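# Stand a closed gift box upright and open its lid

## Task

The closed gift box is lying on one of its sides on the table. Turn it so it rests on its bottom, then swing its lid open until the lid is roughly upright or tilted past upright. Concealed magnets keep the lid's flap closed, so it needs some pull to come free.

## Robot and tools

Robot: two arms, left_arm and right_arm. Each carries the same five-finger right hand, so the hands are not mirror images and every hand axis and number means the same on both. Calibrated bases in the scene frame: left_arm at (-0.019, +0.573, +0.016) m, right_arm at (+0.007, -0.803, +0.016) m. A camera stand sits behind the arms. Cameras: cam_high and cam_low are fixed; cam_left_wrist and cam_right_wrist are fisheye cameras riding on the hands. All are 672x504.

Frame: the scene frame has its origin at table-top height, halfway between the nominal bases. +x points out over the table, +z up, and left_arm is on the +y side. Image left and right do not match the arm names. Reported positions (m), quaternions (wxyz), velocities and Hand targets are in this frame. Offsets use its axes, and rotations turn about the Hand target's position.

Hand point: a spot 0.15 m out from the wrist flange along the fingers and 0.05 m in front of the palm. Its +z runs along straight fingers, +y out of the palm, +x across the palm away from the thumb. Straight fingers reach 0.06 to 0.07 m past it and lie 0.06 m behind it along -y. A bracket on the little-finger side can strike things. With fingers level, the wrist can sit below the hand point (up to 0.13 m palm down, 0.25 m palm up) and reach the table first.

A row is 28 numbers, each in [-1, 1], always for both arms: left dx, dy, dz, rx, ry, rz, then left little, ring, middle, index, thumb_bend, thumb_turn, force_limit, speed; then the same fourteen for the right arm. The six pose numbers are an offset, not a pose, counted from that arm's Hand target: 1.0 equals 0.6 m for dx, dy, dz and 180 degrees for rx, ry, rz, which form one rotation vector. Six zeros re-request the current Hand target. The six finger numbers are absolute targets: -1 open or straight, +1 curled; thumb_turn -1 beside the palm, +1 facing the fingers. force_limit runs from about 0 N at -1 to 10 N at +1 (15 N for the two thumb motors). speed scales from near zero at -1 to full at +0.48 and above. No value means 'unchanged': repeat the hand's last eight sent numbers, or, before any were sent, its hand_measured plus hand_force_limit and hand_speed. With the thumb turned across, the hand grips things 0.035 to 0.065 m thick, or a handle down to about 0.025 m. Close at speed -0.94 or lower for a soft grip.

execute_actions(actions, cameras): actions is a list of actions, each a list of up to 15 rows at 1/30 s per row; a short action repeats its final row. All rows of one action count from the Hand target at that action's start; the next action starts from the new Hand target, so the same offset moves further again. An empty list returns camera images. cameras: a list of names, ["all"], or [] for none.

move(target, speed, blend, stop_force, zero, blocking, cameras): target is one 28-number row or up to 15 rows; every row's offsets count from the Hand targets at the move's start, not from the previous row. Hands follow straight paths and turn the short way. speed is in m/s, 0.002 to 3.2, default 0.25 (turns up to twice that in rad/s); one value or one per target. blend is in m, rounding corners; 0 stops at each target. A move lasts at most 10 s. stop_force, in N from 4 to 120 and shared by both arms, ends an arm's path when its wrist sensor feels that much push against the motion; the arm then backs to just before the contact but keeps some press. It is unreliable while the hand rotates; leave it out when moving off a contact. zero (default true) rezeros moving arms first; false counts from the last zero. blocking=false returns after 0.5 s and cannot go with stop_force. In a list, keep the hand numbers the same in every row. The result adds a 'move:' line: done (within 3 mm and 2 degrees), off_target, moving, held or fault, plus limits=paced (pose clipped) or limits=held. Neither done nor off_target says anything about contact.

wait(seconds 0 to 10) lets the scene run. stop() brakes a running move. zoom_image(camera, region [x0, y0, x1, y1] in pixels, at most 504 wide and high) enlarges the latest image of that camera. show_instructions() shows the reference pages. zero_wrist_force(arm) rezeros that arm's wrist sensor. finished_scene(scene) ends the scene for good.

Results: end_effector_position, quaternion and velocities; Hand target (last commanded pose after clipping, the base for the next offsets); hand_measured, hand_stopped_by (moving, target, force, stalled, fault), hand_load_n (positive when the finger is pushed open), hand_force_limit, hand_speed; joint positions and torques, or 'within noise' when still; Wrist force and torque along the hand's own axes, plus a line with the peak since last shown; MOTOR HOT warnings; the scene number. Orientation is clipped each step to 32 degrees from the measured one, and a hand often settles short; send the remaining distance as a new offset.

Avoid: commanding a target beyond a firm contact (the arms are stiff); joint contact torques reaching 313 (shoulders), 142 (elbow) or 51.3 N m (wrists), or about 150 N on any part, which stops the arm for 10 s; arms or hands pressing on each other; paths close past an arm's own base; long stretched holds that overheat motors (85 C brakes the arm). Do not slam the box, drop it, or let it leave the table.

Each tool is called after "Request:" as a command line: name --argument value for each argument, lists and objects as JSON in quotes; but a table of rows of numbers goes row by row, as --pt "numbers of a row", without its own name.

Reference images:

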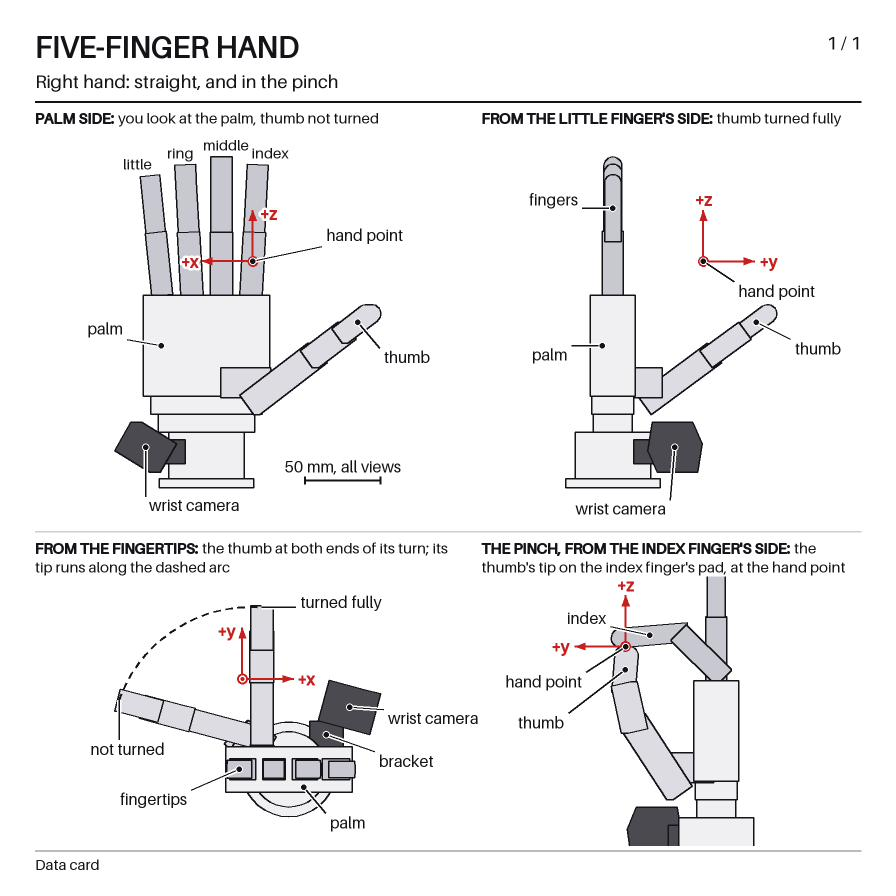

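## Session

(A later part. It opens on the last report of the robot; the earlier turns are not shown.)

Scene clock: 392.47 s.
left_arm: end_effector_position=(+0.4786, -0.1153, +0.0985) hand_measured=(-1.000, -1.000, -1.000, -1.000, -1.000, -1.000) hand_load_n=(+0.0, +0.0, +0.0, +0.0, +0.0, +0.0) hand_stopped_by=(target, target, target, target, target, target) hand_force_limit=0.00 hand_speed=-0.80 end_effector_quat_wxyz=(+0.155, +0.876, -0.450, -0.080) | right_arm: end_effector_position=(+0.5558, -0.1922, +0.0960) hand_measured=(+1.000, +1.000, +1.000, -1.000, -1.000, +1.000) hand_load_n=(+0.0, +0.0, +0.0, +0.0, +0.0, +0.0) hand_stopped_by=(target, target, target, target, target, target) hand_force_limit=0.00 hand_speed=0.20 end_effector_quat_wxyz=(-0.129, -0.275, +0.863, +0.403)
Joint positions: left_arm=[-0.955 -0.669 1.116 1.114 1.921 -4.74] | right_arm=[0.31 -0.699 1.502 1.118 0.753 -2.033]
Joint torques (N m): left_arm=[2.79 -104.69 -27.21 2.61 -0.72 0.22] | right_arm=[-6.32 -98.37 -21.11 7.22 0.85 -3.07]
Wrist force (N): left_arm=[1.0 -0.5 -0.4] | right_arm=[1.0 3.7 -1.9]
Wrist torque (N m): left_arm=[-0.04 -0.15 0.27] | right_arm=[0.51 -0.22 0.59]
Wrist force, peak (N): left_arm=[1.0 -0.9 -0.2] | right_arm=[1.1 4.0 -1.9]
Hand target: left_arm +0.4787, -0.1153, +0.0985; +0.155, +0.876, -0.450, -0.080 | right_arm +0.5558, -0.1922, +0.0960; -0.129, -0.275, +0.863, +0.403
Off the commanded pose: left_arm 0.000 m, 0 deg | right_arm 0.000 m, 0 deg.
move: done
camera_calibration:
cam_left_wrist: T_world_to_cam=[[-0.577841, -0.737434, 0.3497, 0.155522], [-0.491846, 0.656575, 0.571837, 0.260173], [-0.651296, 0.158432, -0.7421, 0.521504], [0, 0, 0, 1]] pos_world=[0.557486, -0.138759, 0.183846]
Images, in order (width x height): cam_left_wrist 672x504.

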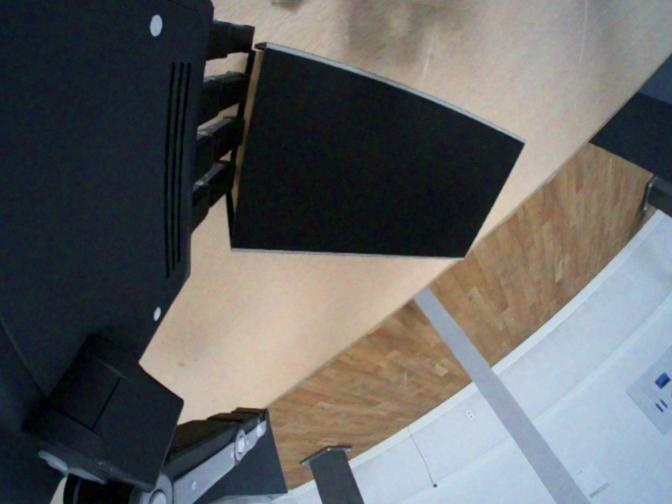

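Request:
move --target '[0,0,-0.05,0,0,0,-1,-1,-1,-1,-1,-1,0,-0.8,0,0,0,0,0,0,1,1,1,-1,-1,1,0,0.2]' --speed 0.015 --stop_force 7

Request:
move --target '[0,0,-0.002,0,0,0,-1,-1,-1,-1,-1,-1,0,-0.8,-0.0109,-0.0077,0,0,0,0,1,1,1,-1,-1,1,0,0.2]' --speed 0.03

Request:
move --target '[0,0,0,0,0,0,-1,-1,-1,-1,-1,-1,0,-0.8,-0.0484,0.0678,0,0,0,0,1,1,1,-1,-1,1,0,0.2]' --speed 0.02 --stop_force 4 --cameras '["all"]'

Request:
zoom_image --camera "cam_left_wrist" --region '[180, 0, 580, 300]'

Request:
zoom_image --camera "cam_low" --region '[120, 180, 220, 250]'

Scene clock: 405.77 s.
left_arm: end_effector_position=(+0.4787, -0.1152, +0.0896) hand_measured=(-1.000, -1.000, -1.000, -1.000, -1.000, -1.000) hand_load_n=(+0.0, +0.0, -1.5, +0.0, +0.0, +0.0) hand_stopped_by=(target, target, target, target, target, target) hand_force_limit=0.00 hand_speed=-0.80 end_effector_quat_wxyz=(+0.155, +0.876, -0.450, -0.080) | right_arm: end_effector_position=(+0.5558, -0.1922, +0.0960) hand_measured=(+1.000, +1.000, +1.000, -1.000, -1.000, +1.000) hand_load_n=(+0.0, +0.0, +0.0, +0.0, +0.0, +0.0) hand_stopped_by=(target, target, target, target, target, target) hand_force_limit=0.00 hand_speed=0.20 end_effector_quat_wxyz=(-0.129, -0.275, +0.863, +0.403)
Joint positions: left_arm=[-0.955 -0.662 1.12 1.104 1.921 -4.74] | right_arm=[0.31 -0.699 1.502 1.118 0.753 -2.033]
Joint torques (N m): left_arm=[-3.57 -102.98 -45.31 4.72 -0.78 1.82] | right_arm=[-7.33 -97.42 -21.48 7.2 0.76 -2.86]
Wrist force (N): left_arm=[0.7 1.0 -7.2] | right_arm=[0.9 3.9 -1.4]
Wrist torque (N m): left_arm=[0.28 0.00 0.28] | right_arm=[0.51 -0.21 0.59]
Wrist force, peak (N): left_arm=[0.8 0.7 -15.2] | right_arm=[1.0 4.1 -1.9]
Hand target: left_arm +0.4787, -0.1153, +0.0896; +0.155, +0.876, -0.450, -0.080 (not the last commanded pose) | right_arm +0.5558, -0.1922, +0.0960; -0.129, -0.275, +0.863, +0.403
Off the commanded pose: left_arm 0.021 m, 0 deg | right_arm 0.000 m, 0 deg.
move: contact (left_arm)

Scene clock: 406.50 s.
left_arm: end_effector_position=(+0.4787, -0.1153, +0.0885) hand_measured=(-1.000, -1.000, -1.000, -1.000, -1.000, -1.000) hand_load_n=(+0.0, +0.0, -3.5, +0.0, +0.0, +0.0) hand_stopped_by=(target, target, target, target, target, target) hand_force_limit=0.00 hand_speed=-0.80 end_effector_quat_wxyz=(+0.155, +0.876, -0.450, -0.080) | right_arm: end_effector_position=(+0.5492, -0.1969, +0.0961) hand_measured=(+1.000, +1.000, +1.000, -1.000, -1.000, +1.000) hand_load_n=(+0.0, +0.0, +0.0, +0.0, +0.0, +0.0) hand_stopped_by=(target, target, target, target, target, target) hand_force_limit=0.00 hand_speed=0.20 end_effector_quat_wxyz=(-0.129, -0.275, +0.863, +0.403)
Joint positions: left_arm=[-0.955 -0.661 1.12 1.102 1.921 -4.74] | right_arm=[0.306 -0.708 1.522 1.11 0.754 -2.038]
Joint torques (N m): left_arm=[-13.33 -66.17 -14.7 -1.37 -0.69 1.74] | right_arm=[4 -72.55 -33.45 4.58 0.27 -0.99]
Wrist force (N): left_arm=[0.1 1.2 -24.8] | right_arm=[0.5 3.9 -1.9]
Wrist torque (N m): left_arm=[1.24 0.30 0.25] | right_arm=[0.53 -0.15 0.56]
Wrist force, peak (N): left_arm=[0.0 1.1 -25.0] | right_arm=[0.8 4.0 -2.0]
Hand target: left_arm +0.4787, -0.1153, +0.0884; +0.155, +0.876, -0.450, -0.080 | right_arm +0.5493, -0.1969, +0.0960; -0.129, -0.275, +0.863, +0.403
Off the commanded pose: left_arm 0.000 m, 0 deg | right_arm 0.000 m, 0 deg.
move: done

Scene clock: 409.33 s.
left_arm: end_effector_position=(+0.4787, -0.1152, +0.0884) hand_measured=(-1.000, -1.000, -1.000, -1.000, -1.000, -1.000) hand_load_n=(+0.0, +0.0, -5.5, +0.0, +0.0, +0.0) hand_stopped_by=(target, target, target, target, target, target) hand_force_limit=0.00 hand_speed=-0.80 end_effector_quat_wxyz=(+0.155, +0.876, -0.450, -0.080) | right_arm: end_effector_position=(+0.5302, -0.1702, +0.0960) hand_measured=(+1.000, +1.000, +1.000, -1.000, -1.000, +1.000) hand_load_n=(+0.0, +0.0, +0.0, +0.0, +0.0, +0.0) hand_stopped_by=(target, target, target, target, target, target) hand_force_limit=0.00 hand_speed=0.20 end_effector_quat_wxyz=(-0.129, -0.275, +0.863, +0.403)
Joint positions: left_arm=[-0.955 -0.661 1.12 1.102 1.921 -4.74] | right_arm=[0.349 -0.714 1.523 1.072 0.74 -1.979]
Joint torques (N m): left_arm=[-17.88 -75.8 -40.42 -1.28 -0.67 1.49] | right_arm=[-5.86 -66.72 -24.26 7.47 0.76 -2.68]
Wrist force (N): left_arm=[-6.1 2.5 -25.8] | right_arm=[0.8 3.8 -1.4]
Wrist torque (N m): left_arm=[1.20 -0.10 -0.07] | right_arm=[0.52 -0.21 0.55]
Wrist force, peak (N): left_arm=[0.9 1.3 -26.8] | right_arm=[3.7 -1.8 -12.9]
Hand target: left_arm +0.4787, -0.1153, +0.0884; +0.155, +0.876, -0.450, -0.080 | right_arm +0.5302, -0.1702, +0.0960; -0.129, -0.275, +0.863, +0.403 (not the last commanded pose)
Off the commanded pose: left_arm 0.000 m, 0 deg | right_arm 0.017 m, 0 deg.
move: contact (right_arm)
camera_calibration:
cam_left_wrist: T_world_to_cam=[[-0.577873, -0.737445, 0.349626, 0.159156], [-0.491823, 0.656539, 0.571897, 0.265855], [-0.651286, 0.158529, -0.742088, 0.513999], [0, 0, 0, 1]] pos_world=[0.557486, -0.138659, 0.173746]
cam_right_wrist: T_world_to_cam=[[-0.545605, 0.334407, 0.768432, 0.265946], [0.836925, 0.264773, 0.479012, -0.438472], [-0.0432747, 0.904471, -0.424335, 0.336851], [0, 0, 0, 1]] pos_world=[0.526647, -0.277511, 0.14861]

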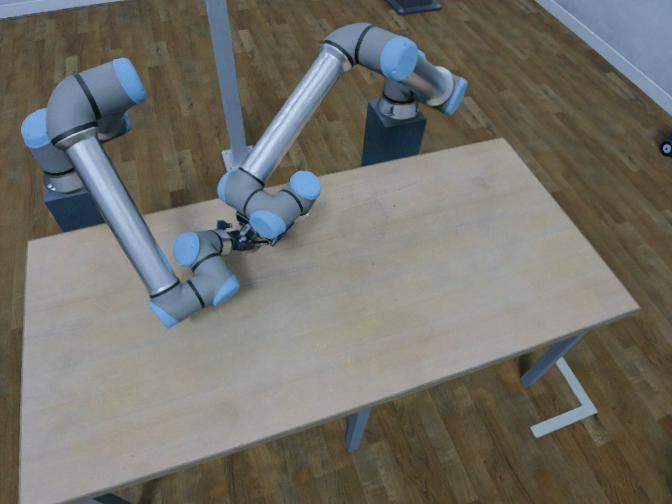

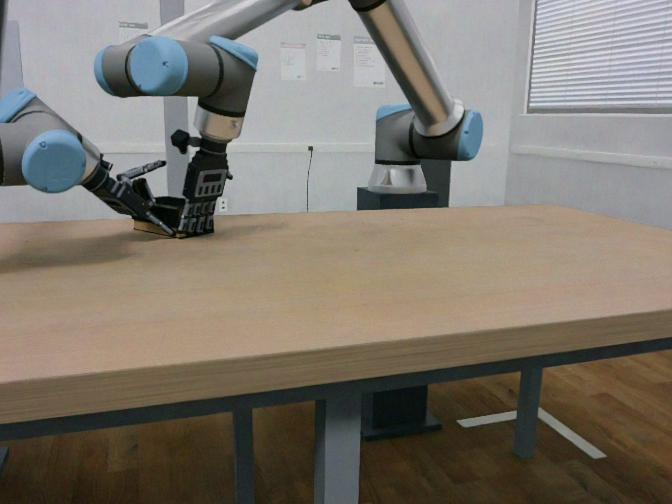

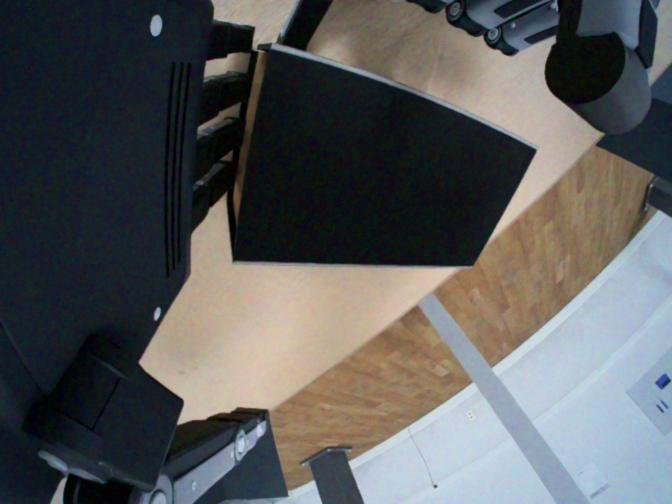

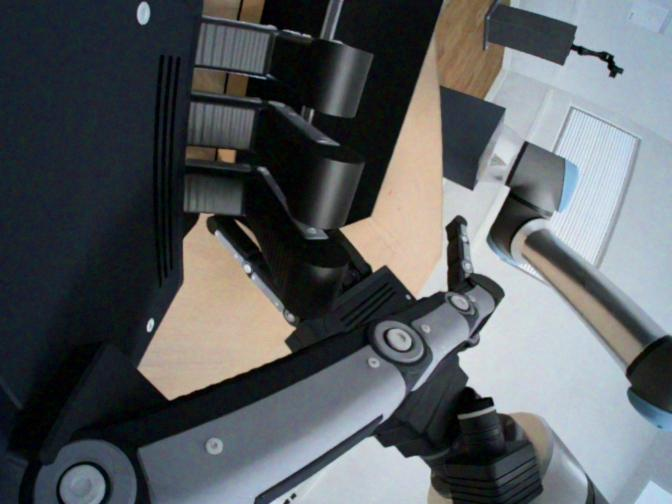

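Scaled by 1.260 from the camera's 672x504 image, which has a finer 960x720 frame.

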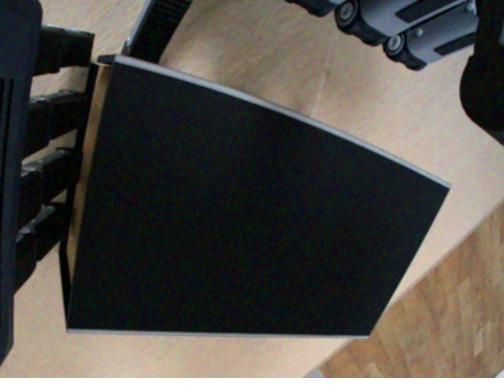

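Scaled by 5.040.

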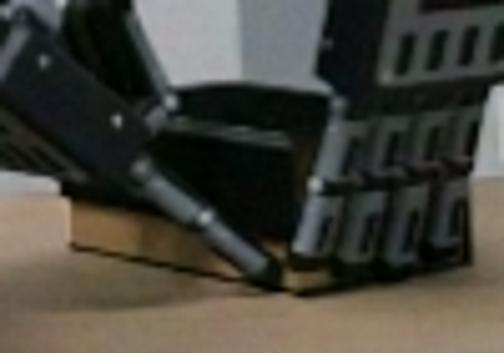

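Request:
move --target '[0,0,0,0,0,0,-1,-1,-1,-1,-1,-1,0,-0.8,-0.0012,0.0016,0,0,0,0,1,1,1,-1,-1,1,0,0.2]' --speed 0.02

Request:
move --target '[0,0,0,0,0,0,-1,-1,-1,-1,-1,-1,0,-0.8,0,0,0.04,0,0,0,1,1,1,-1,-1,1,0,0.2]' --speed 0.02 --stop_force 20 --cameras '["all"]'

Request:
zoom_image --camera "cam_left_wrist" --region '[180, 0, 580, 300]'

Request:
zoom_image --camera "cam_low" --region '[120, 180, 220, 250]'

Scene clock: 414.80 s.
left_arm: end_effector_position=(+0.4787, -0.1153, +0.0884) hand_measured=(-1.000, -1.000, -1.000, -1.000, -1.000, -1.000) hand_load_n=(+0.0, +0.0, -6.0, +0.0, -0.5, +0.0) hand_stopped_by=(target, target, target, target, target, target) hand_force_limit=0.00 hand_speed=-0.80 end_effector_quat_wxyz=(+0.155, +0.876, -0.450, -0.080) | right_arm: end_effector_position=(+0.5295, -0.1692, +0.0960) hand_measured=(+1.000, +1.000, +1.000, -1.000, -1.000, +1.000) hand_load_n=(+0.0, +0.0, +0.0, +1.0, +0.0, +0.0) hand_stopped_by=(target, target, target, target, target, target) hand_force_limit=0.00 hand_speed=0.20 end_effector_quat_wxyz=(-0.129, -0.275, +0.863, +0.403)
Joint positions: left_arm=[-0.955 -0.661 1.12 1.102 1.921 -4.74] | right_arm=[0.35 -0.714 1.523 1.07 0.74 -1.977]
Joint torques (N m): left_arm=[-17.42 -84.93 -42 -1.65 -0.79 1.22] | right_arm=[23.32 -93.92 -22.6 1.55 -4.85 2.74]
Wrist force (N): left_arm=[-8.3 3.0 -23.2] | right_arm=[4.0 -3.1 -18.0]
Wrist torque (N m): left_arm=[1.02 -0.36 -0.19] | right_arm=[1.84 -0.04 0.60]
Wrist force, peak (N): left_arm=[-6.3 2.4 -25.9] | right_arm=[2.8 -2.5 -19.7]
Hand target: left_arm +0.4787, -0.1153, +0.0884; +0.155, +0.876, -0.450, -0.080 | right_arm +0.5295, -0.1692, +0.0960; -0.129, -0.275, +0.863, +0.403
Off the commanded pose: left_arm 0.000 m, 0 deg | right_arm 0.000 m, 0 deg.
move: done

Scene clock: 417.13 s.
left_arm: end_effector_position=(+0.4787, -0.1153, +0.0884) hand_measured=(-1.000, -1.000, -0.998, -1.000, -1.000, -1.000) hand_load_n=(+0.0, +0.0, -12.0, +0.0, +0.0, +0.0) hand_stopped_by=(target, target, target, target, target, target) hand_force_limit=0.00 hand_speed=-0.80 end_effector_quat_wxyz=(+0.155, +0.876, -0.450, -0.080) | right_arm: end_effector_position=(+0.5295, -0.1692, +0.1200) hand_measured=(+1.000, +1.000, +1.000, -1.000, -1.000, +1.000) hand_load_n=(+0.0, +0.0, +0.0, +1.5, +0.0, +0.0) hand_stopped_by=(target, target, target, target, target, target) hand_force_limit=0.00 hand_speed=0.20 end_effector_quat_wxyz=(-0.129, -0.275, +0.863, +0.403)
Joint positions: left_arm=[-0.955 -0.661 1.12 1.102 1.921 -4.74] | right_arm=[0.35 -0.743 1.524 1.098 0.74 -1.977]
Joint torques (N m): left_arm=[-0.53 -85.07 -42.29 -1.67 -0.59 1.27] | right_arm=[0.85 -70.78 -35.94 3.09 -4.24 -2.23]
Wrist force (N): left_arm=[-7.1 6.5 -20.8] | right_arm=[1.9 -7.9 -6.3]
Wrist torque (N m): left_arm=[0.55 -0.36 -0.03] | right_arm=[1.36 -0.08 0.55]
Wrist force, peak (N): left_arm=[-9.2 3.0 -23.4] | right_arm=[4.0 -3.1 -17.8]
Hand target: left_arm +0.4787, -0.1153, +0.0884; +0.155, +0.876, -0.450, -0.080 | right_arm +0.5295, -0.1692, +0.1200; -0.129, -0.275, +0.863, +0.403
Off the commanded pose: left_arm 0.000 m, 0 deg | right_arm 0.000 m, 0 deg.
move: done
camera_calibration:
cam_left_wrist: T_world_to_cam=[[-0.577864, -0.737428, 0.349675, 0.15911], [-0.491883, 0.656584, 0.571794, 0.265855], [-0.651248, 0.15842, -0.742145, 0.514047], [0, 0, 0, 1]] pos_world=[0.557486, -0.138659, 0.173846]
cam_right_wrist: T_world_to_cam=[[-0.545606, 0.334457, 0.768409, 0.246751], [0.836929, 0.264697, 0.479046, -0.449593], [-0.0431749, 0.904475, -0.424337, 0.346045], [0, 0, 0, 1]] pos_world=[0.525846, -0.27651, 0.17261]

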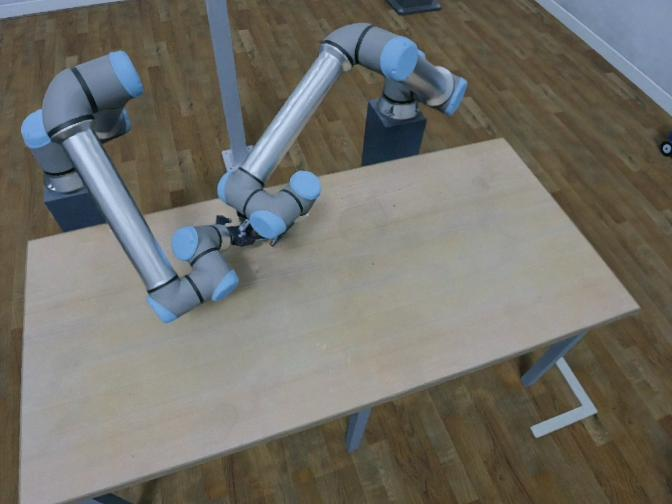

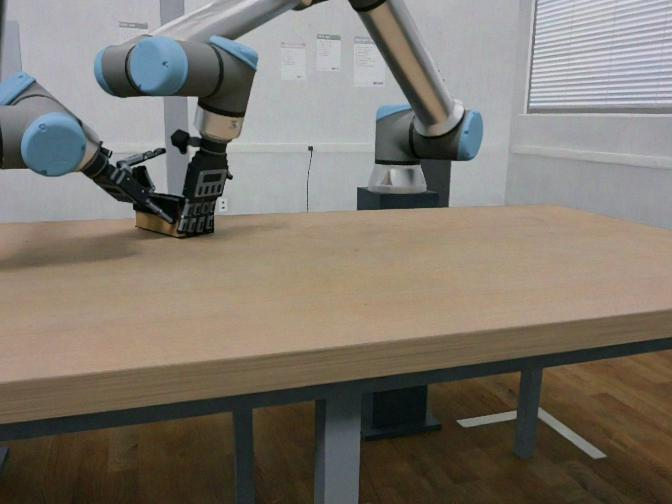

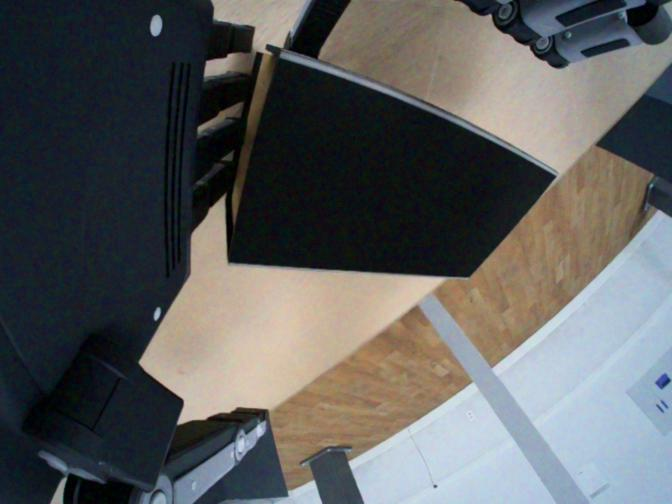

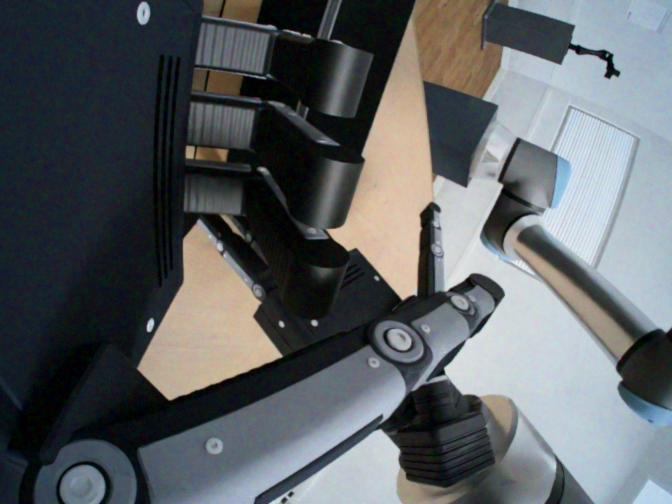

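Scaled by 1.260 from the camera's 672x504 image, which has a finer 960x720 frame.

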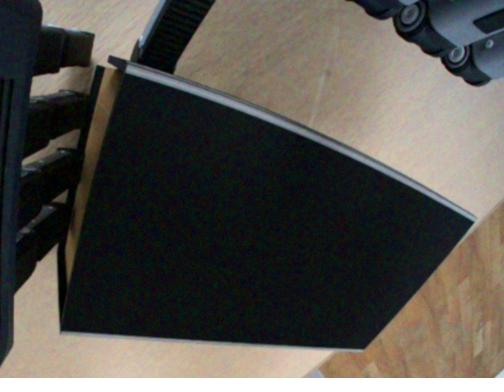

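Scaled by 5.040.

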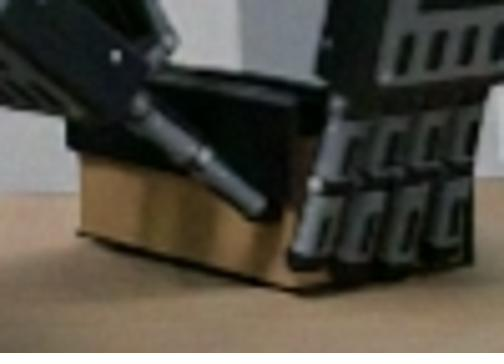

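Request:
move --target '[0,0,0,0,0,0,-1,-1,-1,-1,-1,-1,0,-0.8,0,0,0.0567,0,0,0,1,1,1,-1,-1,1,0,0.2]' --speed 0.04 --stop_force 20

Request:
move --pt "0 0 0.006 0 0 0 -1 -1 -1 -1 -1 -1 0 -0.8 0 0 0 0 0 0 1 1 1 -1 -1 1 0 0.2" --pt "0.12 0.12 0.02 0 0 0 -1 -1 -1 -1 -1 -1 0 -0.8 0 0 0 0 0 0 1 1 1 -1 -1 1 0 0.2" --pt "0.15 0.3 0.2 0 0 0 -1 -1 -1 -1 -1 -1 0 -0.8 0 0 0 0 0 0 1 1 1 -1 -1 1 0 0.2" --speed '[0.02,0.15,0.3]' --blend '[0.002,0.01,0]' --cameras '["all"]'

Request:
zoom_image --camera "cam_low" --region '[100, 160, 240, 260]'

Scene clock: 429.73 s.
left_arm: end_effector_position=(+0.4787, -0.1153, +0.0884) hand_measured=(-1.000, -1.000, -1.000, -1.000, -1.000, -1.000) hand_load_n=(+0.0, +0.0, -5.0, +0.0, -0.5, +0.0) hand_stopped_by=(target, target, target, target, target, target) hand_force_limit=0.00 hand_speed=-0.80 end_effector_quat_wxyz=(+0.155, +0.876, -0.450, -0.080) | right_arm: end_effector_position=(+0.5295, -0.1692, +0.1540) hand_measured=(+1.000, +1.000, +1.000, -1.000, -1.000, +1.000) hand_load_n=(+0.0, +0.0, +0.0, +0.0, +0.0, +0.0) hand_stopped_by=(target, target, target, target, target, target) hand_force_limit=0.00 hand_speed=0.20 end_effector_quat_wxyz=(-0.129, -0.275, +0.863, +0.403)
Joint positions: left_arm=[-0.955 -0.661 1.12 1.102 1.921 -4.74] | right_arm=[0.35 -0.781 1.521 1.14 0.74 -1.977]
Joint torques (N m): left_arm=[9.66 -84.7 -41.83 3.59 -0.58 0.73] | right_arm=[5.72 -65.77 -23.49 1.89 -0.03 -0.22]
Wrist force (N): left_arm=[-0.5 2.5 -10.1] | right_arm=[1.0 3.7 -0.6]
Wrist torque (N m): left_arm=[0.26 -0.09 0.24] | right_arm=[0.46 -0.24 0.43]
Wrist force, peak (N): left_arm=[-6.8 6.7 -21.6] | right_arm=[2.1 -7.6 -7.7]
Hand target: left_arm +0.4787, -0.1153, +0.0884; +0.155, +0.876, -0.450, -0.080 | right_arm +0.5295, -0.1692, +0.1540; -0.129, -0.275, +0.863, +0.403
Off the commanded pose: left_arm 0.000 m, 0 deg | right_arm 0.000 m, 0 deg.
move: done

Scene clock: 431.60 s.
left_arm: end_effector_position=(+0.5686, +0.0648, +0.2083) hand_measured=(-1.000, -1.000, -1.000, -1.000, -1.000, -1.000) hand_load_n=(+0.0, +0.0, +0.0, +0.0, +0.0, +0.5) hand_stopped_by=(target, target, target, target, target, target) hand_force_limit=0.00 hand_speed=-0.80 end_effector_quat_wxyz=(+0.155, +0.876, -0.450, -0.080) | right_arm: end_effector_position=(+0.5295, -0.1692, +0.1540) hand_measured=(+1.000, +1.000, +1.000, -1.000, -1.000, +1.000) hand_load_n=(+0.0, +0.0, +0.0, +0.0, -0.5, +0.5) hand_stopped_by=(target, target, target, target, target, target) hand_force_limit=0.00 hand_speed=0.20 end_effector_quat_wxyz=(-0.129, -0.275, +0.863, +0.403)
Joint positions: left_arm=[-0.738 -0.809 1.186 1.264 1.915 -4.509] | right_arm=[0.35 -0.781 1.521 1.14 0.74 -1.977]
Joint torques (N m): left_arm=[0.29 -97.23 -50.54 4.05 1.61 -0.73] | right_arm=[7.8 -66.31 -23.31 2.03 0.06 -0.07]
Wrist force (N): left_arm=[0.4 -0.5 -0.1] | right_arm=[0.8 3.7 -0.7]
Wrist torque (N m): left_arm=[-0.13 -0.10 0.23] | right_arm=[0.47 -0.22 0.43]
Wrist force, peak (N): left_arm=[-1.0 2.7 -9.9] | right_arm=[1.0 4.0 -0.7]
Hand target: left_arm +0.5687, +0.0647, +0.2084; +0.155, +0.876, -0.450, -0.080 | right_arm +0.5295, -0.1692, +0.1540; -0.129, -0.275, +0.863, +0.403
Off the commanded pose: left_arm 0.000 m, 0 deg | right_arm 0.000 m, 0 deg.
move: done; blend cut to 0.0018 m at target 1
camera_calibration:
cam_left_wrist: T_world_to_cam=[[-0.577798, -0.737503, 0.349627, 0.301939], [-0.491835, 0.656476, 0.571959, 0.123363], [-0.651343, 0.158518, -0.74204, 0.633078], [0, 0, 0, 1]] pos_world=[0.647486, 0.0413416, 0.293645]
cam_right_wrist: T_world_to_cam=[[-0.545606, 0.334457, 0.768409, 0.220625], [0.836929, 0.264697, 0.479046, -0.46588], [-0.0431749, 0.904475, -0.424337, 0.360472], [0, 0, 0, 1]] pos_world=[0.525846, -0.27651, 0.20661]

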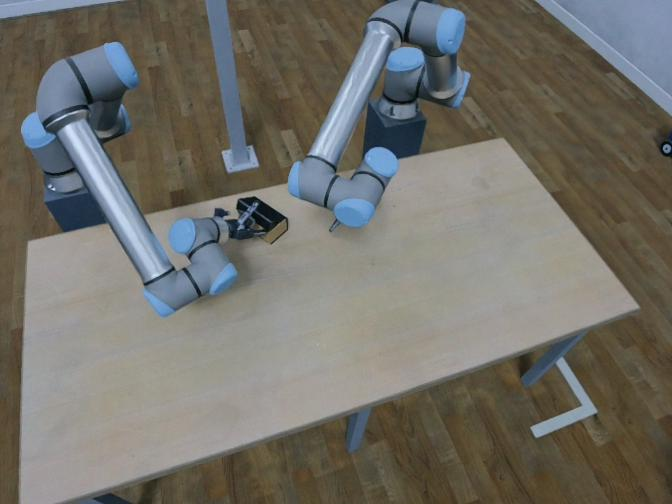

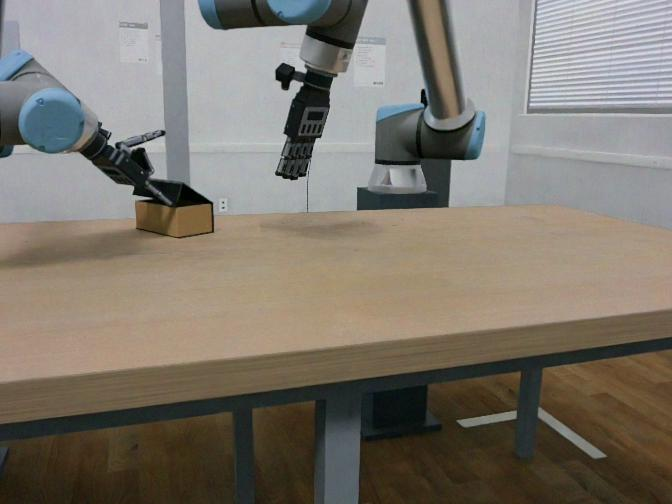

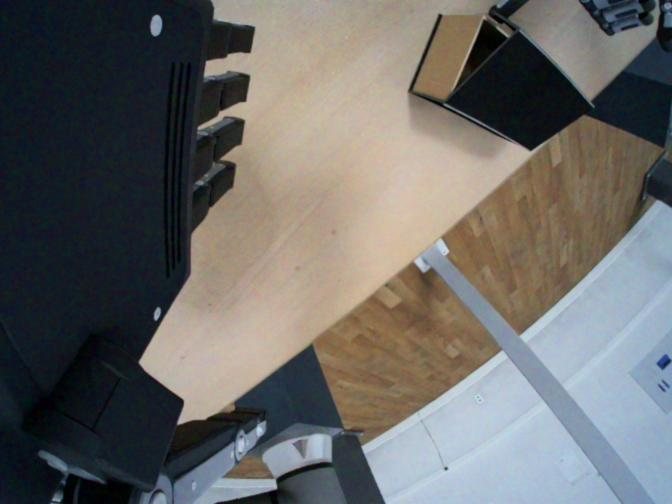

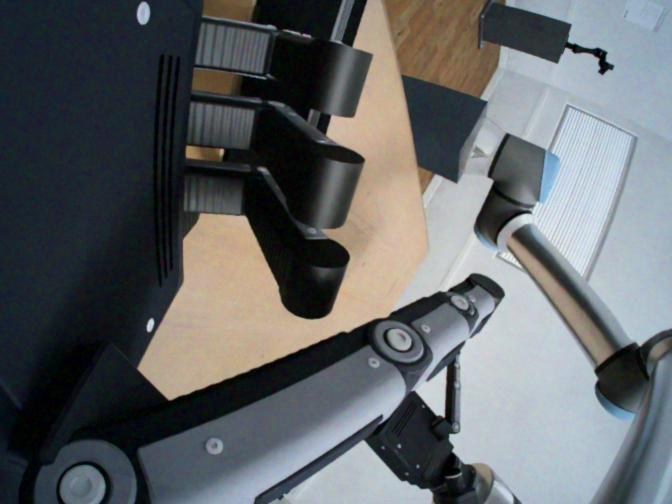

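Scaled by 3.600.

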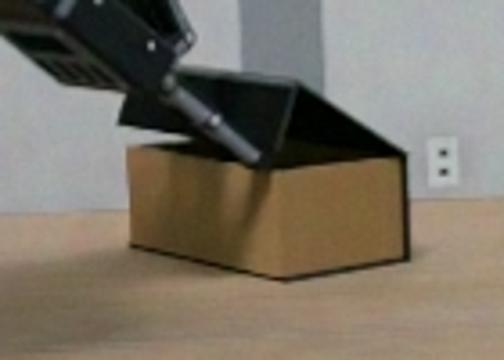

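Request:
move --pt "0 0 0 0 0 0 -1 -1 -1 -1 -1 -1 0 -0.8 -0.0087 0.0122 0.0417 0 0 0 1 1 1 -1 -1 1 0 0.2" --pt "0 0 0 0 0 0 -1 -1 -1 -1 -1 -1 0 -0.8 -0.0223 0.0312 0.08 0 0 0 1 1 1 -1 -1 1 0 0.2" --pt "0 0 0 0 0 0 -1 -1 -1 -1 -1 -1 0 -0.8 -0.0484 0.0678 0.1167 0 0 0 1 1 1 -1 -1 1 0 0.2" --pt "0 0 0 0 0 0 -1 -1 -1 -1 -1 -1 0 -0.8 -0.0813 0.114 0.14 0 0 0 1 1 1 -1 -1 1 0 0.2" --pt "0 0 0 0 0 0 -1 -1 -1 -1 -1 -1 0 -0.8 -0.1065 0.1492 0.1467 0 0 0 1 1 1 -1 -1 1 0 0.2" --speed 0.05 --blend '[0.006,0.006,0.006,0.006,0]' --cameras '["cam_high","cam_low","cam_left_wrist"]'

Request:
zoom_image --camera "cam_low" --region '[80, 140, 260, 270]'

Scene clock: 445.03 s.
left_arm: end_effector_position=(+0.5687, +0.0647, +0.2084) hand_measured=(-1.000, -1.000, -1.000, -1.000, -1.000, -1.000) hand_load_n=(+0.0, +0.0, +0.0, +0.0, +0.0, +0.0) hand_stopped_by=(target, target, target, target, target, target) hand_force_limit=0.00 hand_speed=-0.80 end_effector_quat_wxyz=(+0.155, +0.876, -0.450, -0.080) | right_arm: end_effector_position=(+0.4656, -0.0796, +0.2421) hand_measured=(+1.000, +1.000, +1.000, -1.000, -1.000, +1.000) hand_load_n=(+0.0, +0.0, +0.0, +0.0, +0.0, +0.0) hand_stopped_by=(target, target, target, target, target, target) hand_force_limit=0.00 hand_speed=0.20 end_effector_quat_wxyz=(-0.129, -0.275, +0.863, +0.403) end_effector_velocity=(+0.001, -0.002, +0.000) end_effector_angular_velocity=(+0.001, -0.001, +0.001)
Joint positions: left_arm=[-0.738 -0.809 1.186 1.264 1.915 -4.509] | right_arm=[0.495 -0.879 1.471 1.127 0.707 -1.763]
Joint velocities: left_arm=[within noise] | right_arm=[-0.003 0 0.001 0.002 0 -0.005]
Joint torques (N m): left_arm=[11.43 -101.44 -49.09 5.5 1.84 1.74] | right_arm=[-8.64 -83.04 -26.97 7.48 -0.34 -3.06]
Wrist force (N): left_arm=[0.9 -0.6 -0.1] | right_arm=[0.8 3.6 -1.0]
Wrist torque (N m): left_arm=[-0.14 -0.17 0.26] | right_arm=[0.44 -0.16 0.48]
Wrist force, peak (N): left_arm=[1.1 -0.8 0.2] | right_arm=[1.1 4.0 -0.7]
Hand target: left_arm +0.5687, +0.0647, +0.2084; +0.155, +0.876, -0.450, -0.080 | right_arm +0.4656, -0.0797, +0.2420; -0.129, -0.275, +0.863, +0.403
Off the commanded pose: left_arm 0.000 m, 0 deg | right_arm 0.000 m, 0 deg.
move: done
camera_calibration:
cam_left_wrist: T_world_to_cam=[[-0.577864, -0.737428, 0.349675, 0.301894], [-0.491883, 0.656584, 0.571794, 0.123324], [-0.651248, 0.15842, -0.742145, 0.633201], [0, 0, 0, 1]] pos_world=[0.647486, 0.0413408, 0.293846]
Images, in order (width x height): cam_high 672x504, cam_low 672x504, cam_left_wrist 672x504.

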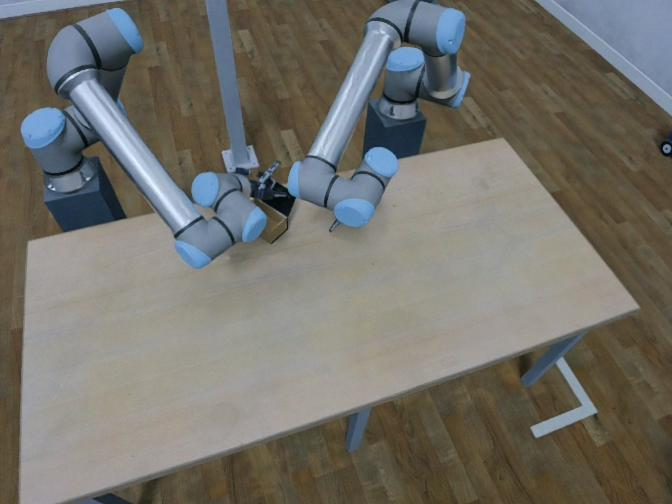

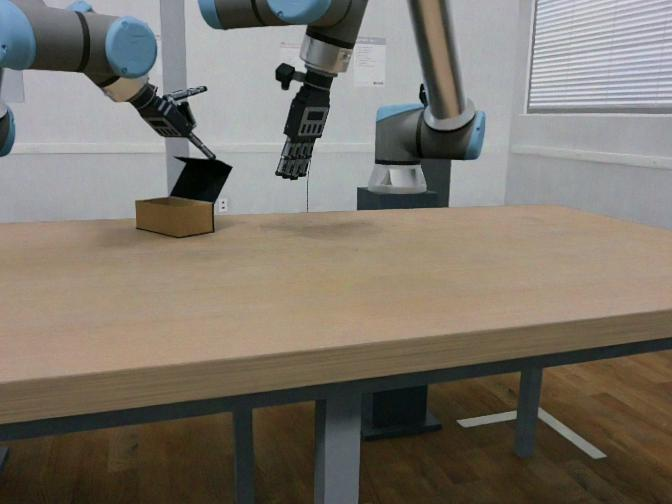

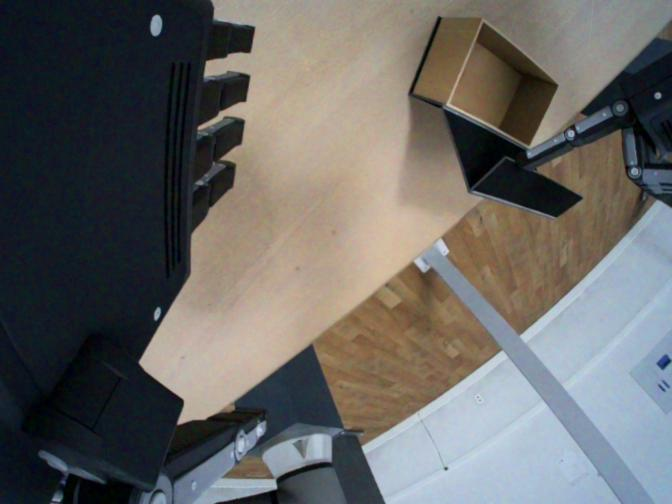

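Scaled by 2.800.

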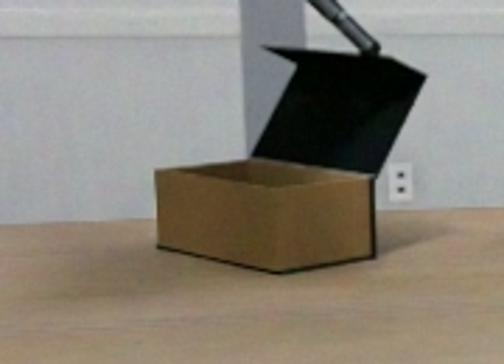

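Request:
move --target '[0,0,0,0,0,0,-1,-1,-1,-1,-1,-1,0,-0.8,0.08,-0.1,0.1,0,0,0,1,1,1,-1,-1,1,0,0.2]' --speed 0.15 --cameras '["cam_low","cam_high"]'

Request:
zoom_image --camera "cam_low" --region '[80, 140, 260, 270]'

Scene clock: 449.87 s.
left_arm: end_effector_position=(+0.5687, +0.0647, +0.2084) hand_measured=(-1.000, -1.000, -1.000, -1.000, -1.000, -1.000) hand_load_n=(+0.0, +0.0, +0.0, +0.0, +0.0, +0.0) hand_stopped_by=(target, target, target, target, target, target) hand_force_limit=0.00 hand_speed=-0.80 end_effector_quat_wxyz=(+0.155, +0.876, -0.450, -0.080) | right_arm: end_effector_position=(+0.5136, -0.1397, +0.3021) hand_measured=(+1.000, +1.000, +1.000, -1.000, -1.000, +1.000) hand_load_n=(+0.0, +0.0, +0.5, +0.0, +0.0, +0.0) hand_stopped_by=(target, target, target, target, target, target) hand_force_limit=0.00 hand_speed=0.20 end_effector_quat_wxyz=(-0.129, -0.275, +0.863, +0.403)
Joint positions: left_arm=[-0.738 -0.809 1.186 1.264 1.915 -4.509] | right_arm=[0.395 -0.923 1.454 1.301 0.727 -1.913]
Joint torques (N m): left_arm=[11.68 -98.51 -49.47 5.46 1.85 1.74] | right_arm=[-2.21 -61.83 -28.23 4.25 -2.8 2.47]
Wrist force (N): left_arm=[0.8 -0.6 0.0] | right_arm=[1.2 3.5 -0.5]
Wrist torque (N m): left_arm=[-0.15 -0.15 0.25] | right_arm=[0.41 -0.24 0.35]
Wrist force, peak (N): left_arm=[1.1 -0.6 0.2] | right_arm=[1.1 3.5 -2.2]
Hand target: left_arm +0.5687, +0.0647, +0.2084; +0.155, +0.876, -0.450, -0.080 | right_arm +0.5136, -0.1397, +0.3020; -0.129, -0.275, +0.863, +0.403
Off the commanded pose: left_arm 0.000 m, 0 deg | right_arm 0.000 m, 0 deg.
move: done
Images, in order (width x height): cam_high 672x504, cam_low 672x504.

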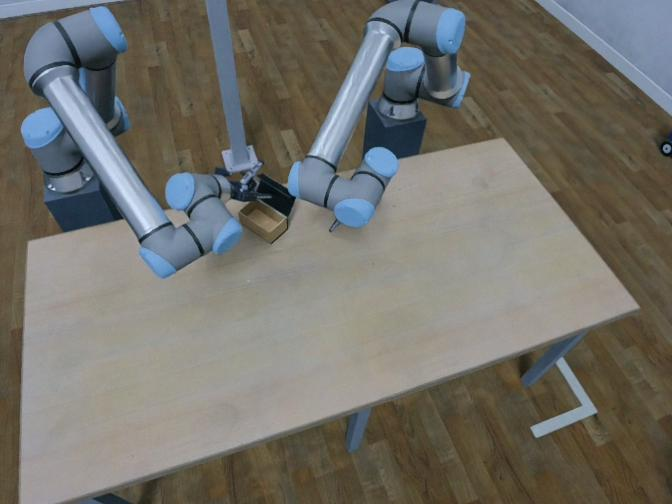

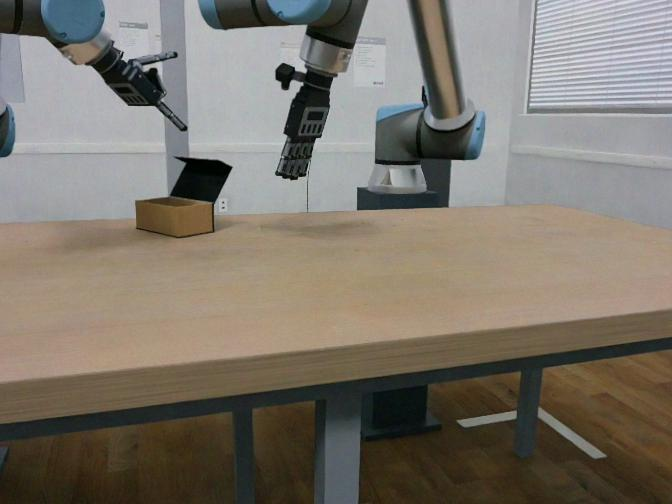

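Scaled by 2.800.

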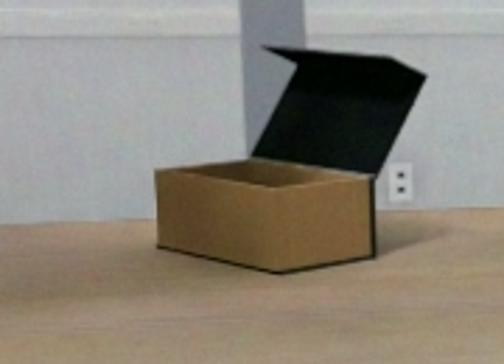

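Request:
finished_scene --scene 2

The scene is finished: the task was done.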